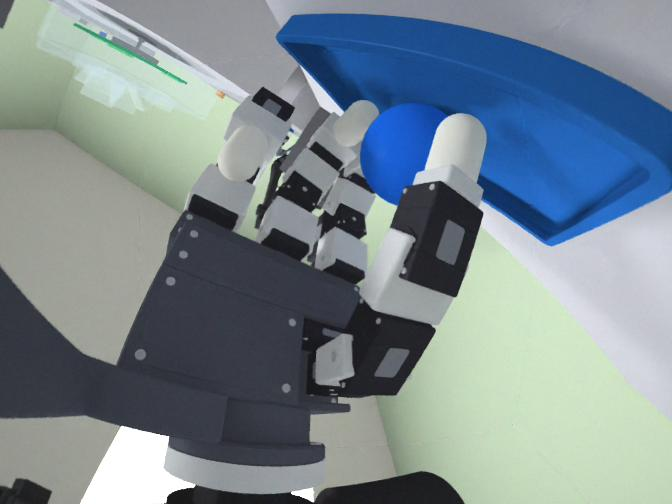

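>>> move(
  arm1={"joints":{"hand_index_mcp":0.55,"hand_middle_mcp":0.55,"hand_thumb_mcp":-0.30}},
  arm2={"target":[-0.759,1.254,0.758,0.276,-0.435,0.722,-0.462],"speed":0.08},
  arm3={"joints":{"hand_index_mcp":0.55,"hand_middle_mcp":0.55,"hand_thumb_mcp":-0.30}},
  cameras=["arm1_cam_wrist","arm2_cam_wrist","arm3_cam_wrist"],
)

Scene clock: 182.37 s.
Joint torques (N m): arm1=[-0.44 -16.44 4.86 0.12 0.88 -0.16] | arm2=[0.26 -23.24 5.29 0.7 0.86 -0.07] | arm3=[-0.67 -19.66 2.66 0.81 0.98 0.09]
Motor temperatures (°C): arm1=[25 36 43 27 30 25] | arm2=[24 34 37 25 30 22] | arm3=[26 35 30 25 30 24]
Heat: arm1: hottest joint3_rad 43 °C; arm2: hottest joint3_rad 37 °C; arm3: hottest joint2_rad 35 °C.
move: arm1 off_target; arm2 off_target; arm3 off_target
Joint velocities: within noise
arm1.joint_positions: joint1_rad=+1.516 joint2_rad=+2.432 joint3_rad=+1.461 joint4_rad=-0.740 joint5_rad=+1.137 joint6_rad=-1.425 hand_index_mcp=+0.589 hand_index_abd=-0.138 hand_index_pip=-0.143 hand_index_dip=-0.127 hand_middle_mcp=+0.629 hand_middle_abd=+0.144 hand_middle_pip=-0.134 hand_middle_dip=-0.127 hand_ring_mcp=+0.751 hand_ring_abd=+0.001 hand_ring_pip=-0.876 hand_ring_dip=-0.598 hand_thumb_cmc=-0.672 hand_thumb_axl=+0.681 hand_thumb_mcp=-0.183 hand_thumb_ipl=+0.082 hand_current_limit=+0.400 hand_speed=-0.850
arm1.joint_status: hand_index_mcp off_target (ended at +0.589, target +0.550); hand_middle_mcp off_target (ended at +0.629, target +0.550); hand_thumb_mcp off_target (ended at -0.183, target -0.300)
arm1.hand_state: blocked,blocked,goal,goal,blocked,blocked,goal,goal,goal,goal,goal,goal,goal,goal,blocked,blocked
arm1.index_mcp_current_ma: 122
arm1.index_abd_current_ma: 65
arm1.index_pip_current_ma: 19
arm1.index_dip_current_ma: 5
arm1.middle_mcp_current_ma: 299
arm1.middle_abd_current_ma: -52
arm1.middle_pip_current_ma: 43
arm1.middle_dip_current_ma: 5
arm1.ring_mcp_current_ma: -6
arm1.ring_abd_current_ma: 1
arm1.ring_pip_current_ma: 7
arm1.ring_dip_current_ma: 3
arm1.thumb_cmc_current_ma: 12
arm1.thumb_axl_current_ma: 5
arm1.thumb_mcp_current_ma: 385
arm1.thumb_ipl_current_ma: 81
arm1.hand_goal_index_mcp: 0.550
arm1.hand_goal_index_abd: -0.166
arm1.hand_goal_index_pip: -0.152
arm1.hand_goal_index_dip: -0.130
arm1.hand_goal_middle_mcp: 0.550
arm1.hand_goal_middle_abd: 0.168
arm1.hand_goal_middle_pip: -0.152
arm1.hand_goal_middle_dip: -0.130
arm1.hand_goal_ring_mcp: 0.754
arm1.hand_goal_ring_abd: 0.000
arm1.hand_goal_ring_pip: -0.880
arm1.hand_goal_ring_dip: -0.600
arm1.hand_goal_thumb_cmc: -0.678
arm1.hand_goal_thumb_axl: 0.678
arm1.hand_goal_thumb_mcp: -0.300
arm1.hand_goal_thumb_ipl: 0.060
arm1.hand: x=+0.3827 y=-0.3553 z=+0.7628 quat_wxyz=(-0.349, +0.535, +0.650, -0.411) (m; scene frame)
arm1.hand_target: x=+0.3791 y=-0.3557 z=+0.7522 quat_wxyz=(-0.352, +0.535, +0.652, -0.406) (m; scene frame)
arm1.hand_status: not commanded
arm2.joint_positions: joint1_rad=+2.032 joint2_rad=+2.546 joint3_rad=+1.836 joint4_rad=-1.016 joint5_rad=+1.129 joint6_rad=-1.368 hand_index_mcp=+0.940 hand_index_abd=-0.135 hand_index_pip=-0.153 hand_index_dip=-0.127 hand_middle_mcp=+0.943 hand_middle_abd=+0.145 hand_middle_pip=-0.151 hand_middle_dip=-0.126 hand_ring_mcp=+0.749 hand_ring_abd=+0.001 hand_ring_pip=-0.876 hand_ring_dip=-0.598 hand_thumb_cmc=-0.718 hand_thumb_axl=+0.669 hand_thumb_mcp=+0.064 hand_thumb_ipl=+0.060 hand_current_limit=+0.400 hand_speed=-0.300
arm2.joint_status: not commanded
arm2.hand_state: goal,blocked,goal,goal,goal,blocked,goal,goal,goal,goal,goal,goal,blocked,goal,goal,goal
arm2.index_mcp_current_ma: -21
arm2.index_abd_current_ma: 68
arm2.index_pip_current_ma: -1
arm2.index_dip_current_ma: 3
arm2.middle_mcp_current_ma: -12
arm2.middle_abd_current_ma: -48
arm2.middle_pip_current_ma: 1
arm2.middle_dip_current_ma: 5
arm2.ring_mcp_current_ma: -9
arm2.ring_abd_current_ma: 1
arm2.ring_pip_current_ma: 7
arm2.ring_dip_current_ma: 3
arm2.thumb_cmc_current_ma: -116
arm2.thumb_axl_current_ma: -23
arm2.thumb_mcp_current_ma: 20
arm2.thumb_ipl_current_ma: -1
arm2.hand_goal_index_mcp: 0.950
arm2.hand_goal_index_abd: -0.166
arm2.hand_goal_index_pip: -0.152
arm2.hand_goal_index_dip: -0.130
arm2.hand_goal_middle_mcp: 0.950
arm2.hand_goal_middle_abd: 0.168
arm2.hand_goal_middle_pip: -0.152
arm2.hand_goal_middle_dip: -0.130
arm2.hand_goal_ring_mcp: 0.754
arm2.hand_goal_ring_abd: 0.000
arm2.hand_goal_ring_pip: -0.880
arm2.hand_goal_ring_dip: -0.600
arm2.hand_goal_thumb_cmc: -0.678
arm2.hand_goal_thumb_axl: 0.678
arm2.hand_goal_thumb_mcp: 0.056
arm2.hand_goal_thumb_ipl: 0.060
arm2.hand: x=-0.7601 y=+1.2667 z=+0.7764 quat_wxyz=(+0.286, -0.432, +0.723, -0.457) (m; scene frame)
arm2.hand_target: x=-0.7595 y=+1.2537 z=+0.7584 quat_wxyz=(+0.276, -0.435, +0.722, -0.462) (m; scene frame)
arm2.hand_status: off_target (0.022 m and 1.3 deg from the pose sent, 0.022 m and 0.4 deg at the start)
arm3.joint_positions: joint1_rad=+1.812 joint2_rad=+2.526 joint3_rad=+1.522 joint4_rad=-0.690 joint5_rad=+1.134 joint6_rad=-1.441 hand_index_mcp=+0.617 hand_index_abd=-0.135 hand_index_pip=-0.131 hand_index_dip=-0.125 hand_middle_mcp=+0.565 hand_middle_abd=+0.149 hand_middle_pip=-0.149 hand_middle_dip=-0.126 hand_ring_mcp=+0.750 hand_ring_abd=+0.000 hand_ring_pip=-0.875 hand_ring_dip=-0.597 hand_thumb_cmc=-0.683 hand_thumb_axl=+0.676 hand_thumb_mcp=-0.182 hand_thumb_ipl=+0.078 hand_current_limit=+0.400 hand_speed=-0.850
arm3.joint_status: hand_index_mcp off_target (ended at +0.617, target +0.550); hand_thumb_mcp off_target (ended at -0.182, target -0.300); the others done
arm3.hand_state: blocked,blocked,blocked,goal,goal,goal,goal,goal,goal,goal,goal,goal,goal,goal,blocked,goal
arm3.index_mcp_current_ma: 298
arm3.index_abd_current_ma: 102
arm3.index_pip_current_ma: 76
arm3.index_dip_current_ma: 16
arm3.middle_mcp_current_ma: 57
arm3.middle_abd_current_ma: -59
arm3.middle_pip_current_ma: 9
arm3.middle_dip_current_ma: 12
arm3.ring_mcp_current_ma: -14
arm3.ring_abd_current_ma: 1
arm3.ring_pip_current_ma: 14
arm3.ring_dip_current_ma: 8
arm3.thumb_cmc_current_ma: -16
arm3.thumb_axl_current_ma: -6
arm3.thumb_mcp_current_ma: 385
arm3.thumb_ipl_current_ma: 89
arm3.hand_goal_index_mcp: 0.550
arm3.hand_goal_index_abd: -0.166
arm3.hand_goal_index_pip: -0.152
arm3.hand_goal_index_dip: -0.130
arm3.hand_goal_middle_mcp: 0.550
arm3.hand_goal_middle_abd: 0.168
arm3.hand_goal_middle_pip: -0.152
arm3.hand_goal_middle_dip: -0.130
arm3.hand_goal_ring_mcp: 0.754
arm3.hand_goal_ring_abd: 0.000
arm3.hand_goal_ring_pip: -0.880
arm3.hand_goal_ring_dip: -0.600
arm3.hand_goal_thumb_cmc: -0.678
arm3.hand_goal_thumb_axl: 0.678
arm3.hand_goal_thumb_mcp: -0.300
arm3.hand_goal_thumb_ipl: 0.060
arm3.hand: x=-1.1084 y=-0.1937 z=+0.8176 quat_wxyz=(+0.535, -0.839, +0.088, -0.052) (m; scene frame)
arm3.hand_target: x=-1.0968 y=-0.1921 z=+0.8044 quat_wxyz=(+0.533, -0.840, +0.082, -0.064) (m; scene frame)
arm3.hand_status: not commanded
pictures: arm1_cam_wrist, arm2_cam_wrist, arm3_cam_wrist

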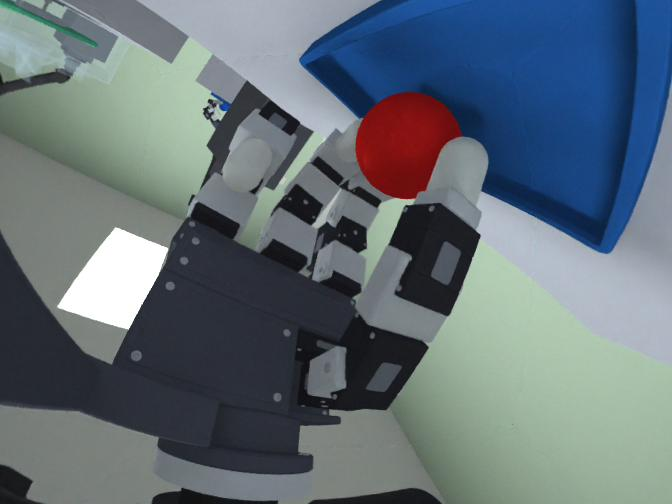

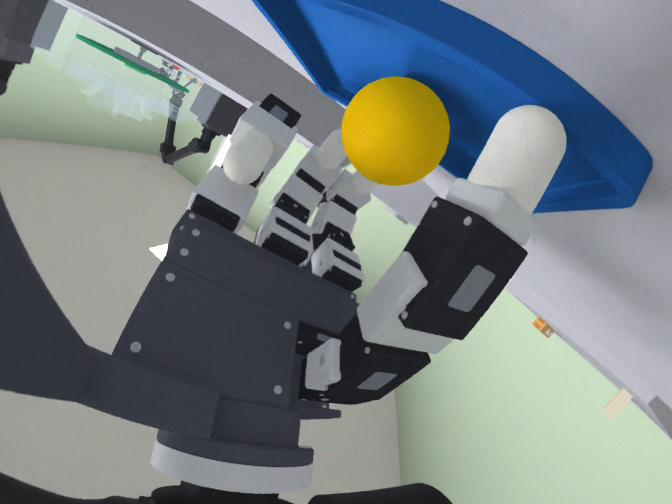

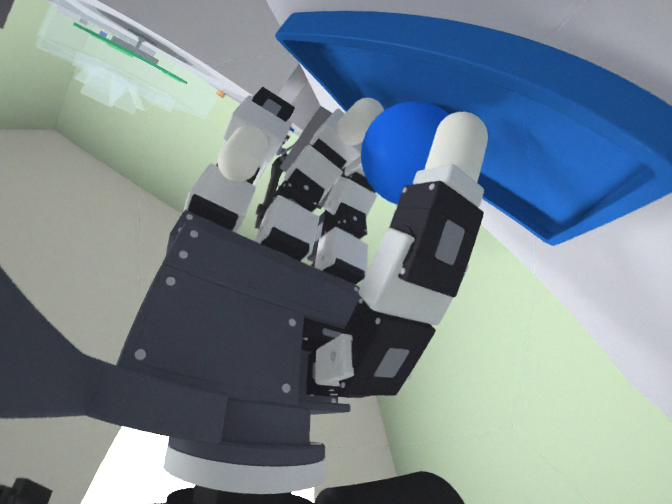

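>>> move(
  arm1={"target":[0.383,-0.350,0.87,-0.352,0.535,0.652,-0.406],"speed":0.12},
  arm2={"target":[-0.762,1.255,0.800,0.276,-0.435,0.722,-0.462],"speed":0.12,"joints":{"hand_thumb_mcp":-0.06}},
  arm3={"target":[-1.100,-0.200,0.91,0.533,-0.840,0.082,-0.064],"speed":0.12},
  cameras=["arm1_cam_wrist","arm2_cam_wrist","arm3_cam_wrist"],
)

Scene clock: 197.77 s.
Joint torques (N m): arm1=[0.38 -19.14 4.57 -0.7 1.16 0.07] | arm2=[-0.21 -26.99 6.16 -0.42 0.94 0.05] | arm3=[0.38 -23.24 3.37 -0.16 1.18 0.28]
Motor temperatures (°C): arm1=[25 37 42 27 30 25] | arm2=[24 35 36 25 30 22] | arm3=[26 35 30 25 30 24]
Heat: arm1: hottest joint3_rad 42 °C; arm2: hottest joint3_rad 36 °C; arm3: hottest joint2_rad 35 °C.
move: arm1 off_target; arm2 off_target; arm3 off_target
Joint velocities: within noise
arm1.joint_positions: joint1_rad=+1.516 joint2_rad=+2.240 joint3_rad=+1.403 joint4_rad=-0.913 joint5_rad=+1.128 joint6_rad=-1.425 hand_index_mcp=+0.584 hand_index_abd=-0.138 hand_index_pip=-0.142 hand_index_dip=-0.126 hand_middle_mcp=+0.620 hand_middle_abd=+0.144 hand_middle_pip=-0.129 hand_middle_dip=-0.119 hand_ring_mcp=+0.751 hand_ring_abd=+0.001 hand_ring_pip=-0.876 hand_ring_dip=-0.598 hand_thumb_cmc=-0.670 hand_thumb_axl=+0.681 hand_thumb_mcp=-0.183 hand_thumb_ipl=+0.086 hand_current_limit=+0.400 hand_speed=-0.850
arm1.joint_status: not commanded
arm1.hand_state: blocked,blocked,goal,goal,blocked,blocked,blocked,goal,goal,goal,goal,goal,goal,goal,blocked,blocked
arm1.index_mcp_current_ma: 104
arm1.index_abd_current_ma: 65
arm1.index_pip_current_ma: 21
arm1.index_dip_current_ma: 7
arm1.middle_mcp_current_ma: 258
arm1.middle_abd_current_ma: -52
arm1.middle_pip_current_ma: 59
arm1.middle_dip_current_ma: 23
arm1.ring_mcp_current_ma: -6
arm1.ring_abd_current_ma: 1
arm1.ring_pip_current_ma: 7
arm1.ring_dip_current_ma: 3
arm1.thumb_cmc_current_ma: 16
arm1.thumb_axl_current_ma: 6
arm1.thumb_mcp_current_ma: 385
arm1.thumb_ipl_current_ma: 102
arm1.hand_goal_index_mcp: 0.550
arm1.hand_goal_index_abd: -0.166
arm1.hand_goal_index_pip: -0.152
arm1.hand_goal_index_dip: -0.130
arm1.hand_goal_middle_mcp: 0.550
arm1.hand_goal_middle_abd: 0.168
arm1.hand_goal_middle_pip: -0.152
arm1.hand_goal_middle_dip: -0.130
arm1.hand_goal_ring_mcp: 0.754
arm1.hand_goal_ring_abd: 0.000
arm1.hand_goal_ring_pip: -0.880
arm1.hand_goal_ring_dip: -0.600
arm1.hand_goal_thumb_cmc: -0.678
arm1.hand_goal_thumb_axl: 0.678
arm1.hand_goal_thumb_mcp: -0.300
arm1.hand_goal_thumb_ipl: 0.060
arm1.hand: x=+0.3809 y=-0.3438 z=+0.8532 quat_wxyz=(-0.360, +0.528, +0.658, -0.398) (m; scene frame)
arm1.hand_target: x=+0.3830 y=-0.3498 z=+0.8698 quat_wxyz=(-0.352, +0.535, +0.652, -0.406) (m; scene frame)
arm1.hand_status: off_target (0.018 m and 1.7 deg from the pose sent, 0.107 m and 0.6 deg at the start)
arm2.joint_positions: joint1_rad=+2.032 joint2_rad=+2.512 joint3_rad=+1.796 joint4_rad=-1.043 joint5_rad=+1.126 joint6_rad=-1.370 hand_index_mcp=+0.940 hand_index_abd=-0.135 hand_index_pip=-0.153 hand_index_dip=-0.127 hand_middle_mcp=+0.943 hand_middle_abd=+0.145 hand_middle_pip=-0.151 hand_middle_dip=-0.126 hand_ring_mcp=+0.749 hand_ring_abd=+0.001 hand_ring_pip=-0.876 hand_ring_dip=-0.598 hand_thumb_cmc=-0.674 hand_thumb_axl=+0.678 hand_thumb_mcp=-0.061 hand_thumb_ipl=+0.061 hand_current_limit=+0.400 hand_speed=-0.300
arm2.joint_status: all done
arm2.hand_state: goal,blocked,goal,goal,goal,blocked,goal,goal,goal,goal,goal,goal,goal,goal,goal,goal
arm2.index_mcp_current_ma: -21
arm2.index_abd_current_ma: 68
arm2.index_pip_current_ma: -1
arm2.index_dip_current_ma: 3
arm2.middle_mcp_current_ma: -12
arm2.middle_abd_current_ma: -48
arm2.middle_pip_current_ma: 1
arm2.middle_dip_current_ma: 5
arm2.ring_mcp_current_ma: -9
arm2.ring_abd_current_ma: 1
arm2.ring_pip_current_ma: 7
arm2.ring_dip_current_ma: 3
arm2.thumb_cmc_current_ma: 5
arm2.thumb_axl_current_ma: 0
arm2.thumb_mcp_current_ma: -1
arm2.thumb_ipl_current_ma: 1
arm2.hand_goal_index_mcp: 0.950
arm2.hand_goal_index_abd: -0.166
arm2.hand_goal_index_pip: -0.152
arm2.hand_goal_index_dip: -0.130
arm2.hand_goal_middle_mcp: 0.950
arm2.hand_goal_middle_abd: 0.168
arm2.hand_goal_middle_pip: -0.152
arm2.hand_goal_middle_dip: -0.130
arm2.hand_goal_ring_mcp: 0.754
arm2.hand_goal_ring_abd: 0.000
arm2.hand_goal_ring_pip: -0.880
arm2.hand_goal_ring_dip: -0.600
arm2.hand_goal_thumb_cmc: -0.678
arm2.hand_goal_thumb_axl: 0.678
arm2.hand_goal_thumb_mcp: -0.060
arm2.hand_goal_thumb_ipl: 0.060
arm2.hand: x=-0.7657 y=+1.2533 z=+0.7862 quat_wxyz=(+0.273, -0.440, +0.718, -0.464) (m; scene frame)
arm2.hand_target: x=-0.7620 y=+1.2550 z=+0.7998 quat_wxyz=(+0.276, -0.435, +0.722, -0.462) (m; scene frame)
arm2.hand_status: off_target (0.014 m and 0.8 deg from the pose sent, 0.026 m and 1.3 deg at the start)
arm3.joint_positions: joint1_rad=+1.812 joint2_rad=+2.357 joint3_rad=+1.453 joint4_rad=-0.852 joint5_rad=+1.126 joint6_rad=-1.427 hand_index_mcp=+0.610 hand_index_abd=-0.135 hand_index_pip=-0.126 hand_index_dip=-0.117 hand_middle_mcp=+0.560 hand_middle_abd=+0.149 hand_middle_pip=-0.146 hand_middle_dip=-0.126 hand_ring_mcp=+0.750 hand_ring_abd=+0.000 hand_ring_pip=-0.875 hand_ring_dip=-0.597 hand_thumb_cmc=-0.681 hand_thumb_axl=+0.676 hand_thumb_mcp=-0.182 hand_thumb_ipl=+0.082 hand_current_limit=+0.400 hand_speed=-0.850
arm3.joint_status: not commanded
arm3.hand_state: blocked,blocked,blocked,goal,goal,goal,goal,goal,goal,goal,goal,goal,goal,goal,blocked,blocked
arm3.index_mcp_current_ma: 265
arm3.index_abd_current_ma: 102
arm3.index_pip_current_ma: 96
arm3.index_dip_current_ma: 43
arm3.middle_mcp_current_ma: 37
arm3.middle_abd_current_ma: -59
arm3.middle_pip_current_ma: 19
arm3.middle_dip_current_ma: 14
arm3.ring_mcp_current_ma: -14
arm3.ring_abd_current_ma: 1
arm3.ring_pip_current_ma: 14
arm3.ring_dip_current_ma: 8
arm3.thumb_cmc_current_ma: -9
arm3.thumb_axl_current_ma: -6
arm3.thumb_mcp_current_ma: 385
arm3.thumb_ipl_current_ma: 109
arm3.hand_goal_index_mcp: 0.550
arm3.hand_goal_index_abd: -0.166
arm3.hand_goal_index_pip: -0.152
arm3.hand_goal_index_dip: -0.130
arm3.hand_goal_middle_mcp: 0.550
arm3.hand_goal_middle_abd: 0.168
arm3.hand_goal_middle_pip: -0.152
arm3.hand_goal_middle_dip: -0.130
arm3.hand_goal_ring_mcp: 0.754
arm3.hand_goal_ring_abd: 0.000
arm3.hand_goal_ring_pip: -0.880
arm3.hand_goal_ring_dip: -0.600
arm3.hand_goal_thumb_cmc: -0.678
arm3.hand_goal_thumb_axl: 0.678
arm3.hand_goal_thumb_mcp: -0.300
arm3.hand_goal_thumb_ipl: 0.060
arm3.hand: x=-1.0941 y=-0.1967 z=+0.8956 quat_wxyz=(+0.530, -0.841, +0.077, -0.075) (m; scene frame)
arm3.hand_target: x=-1.0999 y=-0.1999 z=+0.9096 quat_wxyz=(+0.533, -0.840, +0.082, -0.064) (m; scene frame)
arm3.hand_status: off_target (0.016 m and 1.4 deg from the pose sent, 0.093 m and 1.5 deg at the start)
pictures: arm1_cam_wrist, arm2_cam_wrist, arm3_cam_wrist

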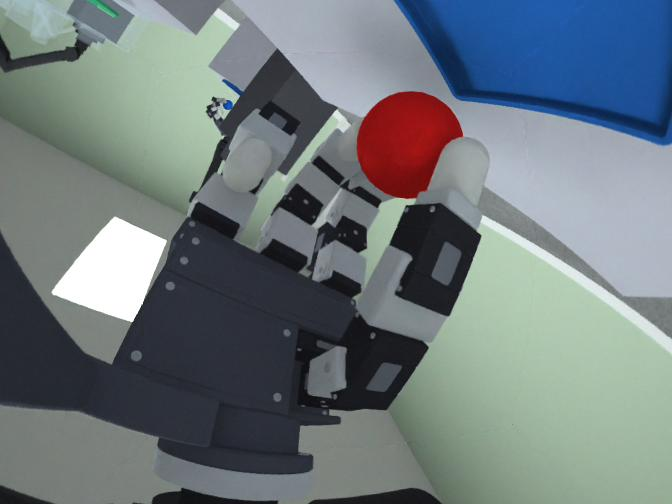

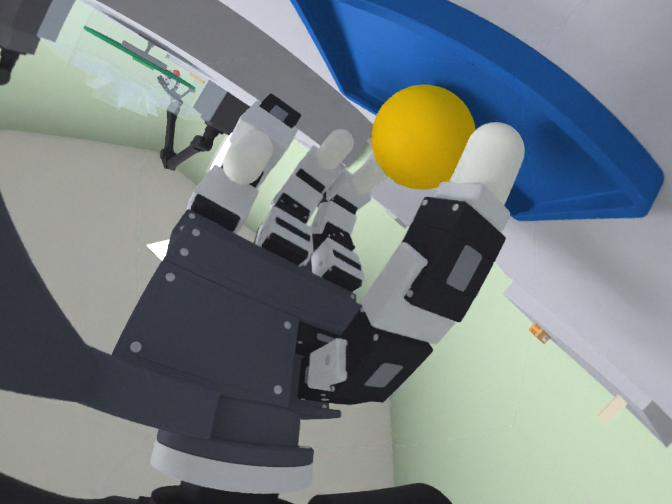

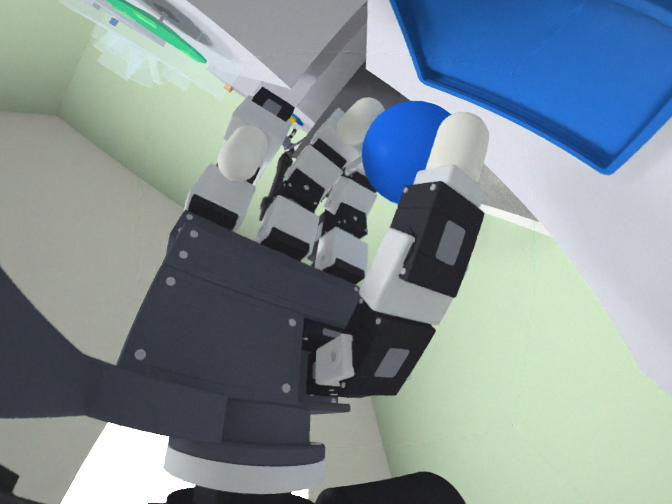

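>>> move(
  arm1={"joints":{"joint1_rad":-0.403,"joint2_rad":2.018,"joint3_rad":1.885,"joint4_rad":-1.582,"joint5_rad":1.127,"joint6_rad":-1.378},"min_time_s":5},
  arm2={"target":[-0.760,1.252,0.760,0.276,-0.435,0.722,-0.462],"speed":0.06},
  cameras=["arm2_cam_wrist"],
)

Scene clock: 228.33 s.
Joint torques (N m): arm1=[0.67 -20.54 10.14 -0.87 1.16 0.11] | arm2=[0.5 -23.18 7.21 0.34 0.97 -0.05] | arm3=[0.44 -23.3 3.37 -0.16 1.18 0.26]
Motor temperatures (°C): arm1=[25 40 41 27 31 25] | arm2=[24 34 35 25 30 22] | arm3=[26 37 30 25 30 24]
Heat: arm1: hottest joint3_rad 41 °C; arm2: hottest joint3_rad 35 °C; arm3: hottest joint2_rad 37 °C.
move: arm1 done; arm2 done
Joint velocities: within noise
arm1.joint_positions: joint1_rad=-0.412 joint2_rad=+2.056 joint3_rad=+1.834 joint4_rad=-1.571 joint5_rad=+1.124 joint6_rad=-1.392 hand_index_mcp=+0.583 hand_index_abd=-0.138 hand_index_pip=-0.141 hand_index_dip=-0.126 hand_middle_mcp=+0.619 hand_middle_abd=+0.144 hand_middle_pip=-0.128 hand_middle_dip=-0.119 hand_ring_mcp=+0.751 hand_ring_abd=+0.001 hand_ring_pip=-0.876 hand_ring_dip=-0.598 hand_thumb_cmc=-0.670 hand_thumb_axl=+0.681 hand_thumb_mcp=-0.183 hand_thumb_ipl=+0.087 hand_current_limit=+0.400 hand_speed=-0.850
arm1.joint_status: all done
arm1.hand_state: blocked,blocked,goal,goal,blocked,blocked,blocked,goal,goal,goal,goal,goal,goal,goal,blocked,blocked
arm1.index_mcp_current_ma: 101
arm1.index_abd_current_ma: 65
arm1.index_pip_current_ma: 23
arm1.index_dip_current_ma: 7
arm1.middle_mcp_current_ma: 253
arm1.middle_abd_current_ma: -52
arm1.middle_pip_current_ma: 61
arm1.middle_dip_current_ma: 23
arm1.ring_mcp_current_ma: -6
arm1.ring_abd_current_ma: 1
arm1.ring_pip_current_ma: 7
arm1.ring_dip_current_ma: 3
arm1.thumb_cmc_current_ma: 16
arm1.thumb_axl_current_ma: 6
arm1.thumb_mcp_current_ma: 385
arm1.thumb_ipl_current_ma: 106
arm1.hand_goal_index_mcp: 0.550
arm1.hand_goal_index_abd: -0.166
arm1.hand_goal_index_pip: -0.152
arm1.hand_goal_index_dip: -0.130
arm1.hand_goal_middle_mcp: 0.550
arm1.hand_goal_middle_abd: 0.168
arm1.hand_goal_middle_pip: -0.152
arm1.hand_goal_middle_dip: -0.130
arm1.hand_goal_ring_mcp: 0.754
arm1.hand_goal_ring_abd: 0.000
arm1.hand_goal_ring_pip: -0.880
arm1.hand_goal_ring_dip: -0.600
arm1.hand_goal_thumb_cmc: -0.678
arm1.hand_goal_thumb_axl: 0.678
arm1.hand_goal_thumb_mcp: -0.300
arm1.hand_goal_thumb_ipl: 0.060
arm1.hand: x=-0.2379 y=+0.4188 z=+1.1063 quat_wxyz=(-0.536, +0.839, -0.063, +0.076) (m; scene frame)
arm1.hand_target: x=-0.2526 y=+0.4152 z=+1.1489 quat_wxyz=(-0.538, +0.838, -0.086, +0.037) (m; scene frame)
arm1.hand_status: not commanded
arm2.joint_positions: joint1_rad=+2.030 joint2_rad=+2.542 joint3_rad=+1.796 joint4_rad=-1.002 joint5_rad=+1.126 joint6_rad=-1.370 hand_index_mcp=+0.940 hand_index_abd=-0.135 hand_index_pip=-0.153 hand_index_dip=-0.127 hand_middle_mcp=+0.943 hand_middle_abd=+0.145 hand_middle_pip=-0.151 hand_middle_dip=-0.126 hand_ring_mcp=+0.749 hand_ring_abd=+0.001 hand_ring_pip=-0.876 hand_ring_dip=-0.598 hand_thumb_cmc=-0.674 hand_thumb_axl=+0.678 hand_thumb_mcp=-0.062 hand_thumb_ipl=+0.060 hand_current_limit=+0.400 hand_speed=-0.300
arm2.joint_status: not commanded
arm2.hand_state: goal,blocked,goal,goal,goal,blocked,goal,goal,goal,goal,goal,goal,goal,goal,goal,goal
arm2.index_mcp_current_ma: -21
arm2.index_abd_current_ma: 68
arm2.index_pip_current_ma: -1
arm2.index_dip_current_ma: 3
arm2.middle_mcp_current_ma: -12
arm2.middle_abd_current_ma: -48
arm2.middle_pip_current_ma: 1
arm2.middle_dip_current_ma: 5
arm2.ring_mcp_current_ma: -9
arm2.ring_abd_current_ma: 1
arm2.ring_pip_current_ma: 7
arm2.ring_dip_current_ma: 3
arm2.thumb_cmc_current_ma: 5
arm2.thumb_axl_current_ma: 0
arm2.thumb_mcp_current_ma: -4
arm2.thumb_ipl_current_ma: -1
arm2.hand_goal_index_mcp: 0.950
arm2.hand_goal_index_abd: -0.166
arm2.hand_goal_index_pip: -0.152
arm2.hand_goal_index_dip: -0.130
arm2.hand_goal_middle_mcp: 0.950
arm2.hand_goal_middle_abd: 0.168
arm2.hand_goal_middle_pip: -0.152
arm2.hand_goal_middle_dip: -0.130
arm2.hand_goal_ring_mcp: 0.754
arm2.hand_goal_ring_abd: 0.000
arm2.hand_goal_ring_pip: -0.880
arm2.hand_goal_ring_dip: -0.600
arm2.hand_goal_thumb_cmc: -0.678
arm2.hand_goal_thumb_axl: 0.678
arm2.hand_goal_thumb_mcp: -0.060
arm2.hand_goal_thumb_ipl: 0.060
arm2.hand: x=-0.7647 y=+1.2524 z=+0.7676 quat_wxyz=(+0.277, -0.437, +0.720, -0.462) (m; scene frame)
arm2.hand_target: x=-0.7600 y=+1.2518 z=+0.7600 quat_wxyz=(+0.276, -0.435, +0.722, -0.462) (m; scene frame)
arm2.hand_status: done (0.009 m and 0.3 deg from the pose sent, 0.027 m and 0.8 deg at the start)
arm3: as last shown
arm3.joint_positions: joint1_rad=+1.812 joint2_rad=+2.357 joint3_rad=+1.453 joint4_rad=-0.852 joint5_rad=+1.126 joint6_rad=-1.426 hand_index_mcp=+0.610 hand_index_abd=-0.135 hand_index_pip=-0.126 hand_index_dip=-0.117 hand_middle_mcp=+0.560 hand_middle_abd=+0.149 hand_middle_pip=-0.146 hand_middle_dip=-0.126 hand_ring_mcp=+0.750 hand_ring_abd=+0.000 hand_ring_pip=-0.875 hand_ring_dip=-0.597 hand_thumb_cmc=-0.681 hand_thumb_axl=+0.676 hand_thumb_mcp=-0.182 hand_thumb_ipl=+0.082 hand_current_limit=+0.400 hand_speed=-0.850
arm3.hand: x=-1.0941 y=-0.1967 z=+0.8956 quat_wxyz=(+0.530, -0.841, +0.078, -0.074) (m; scene frame)
pictures: arm2_cam_wrist

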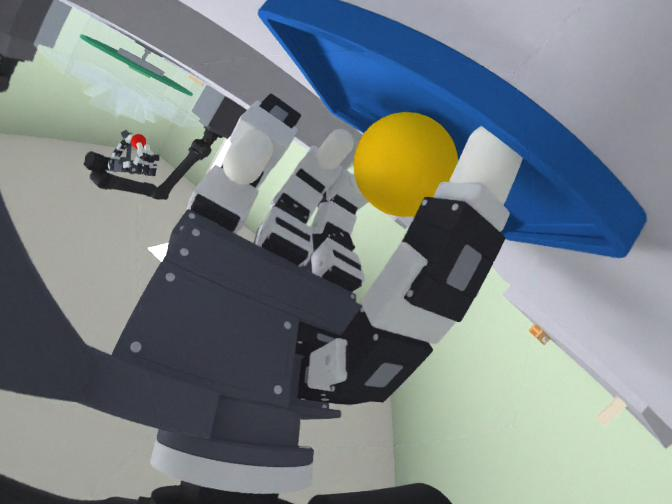

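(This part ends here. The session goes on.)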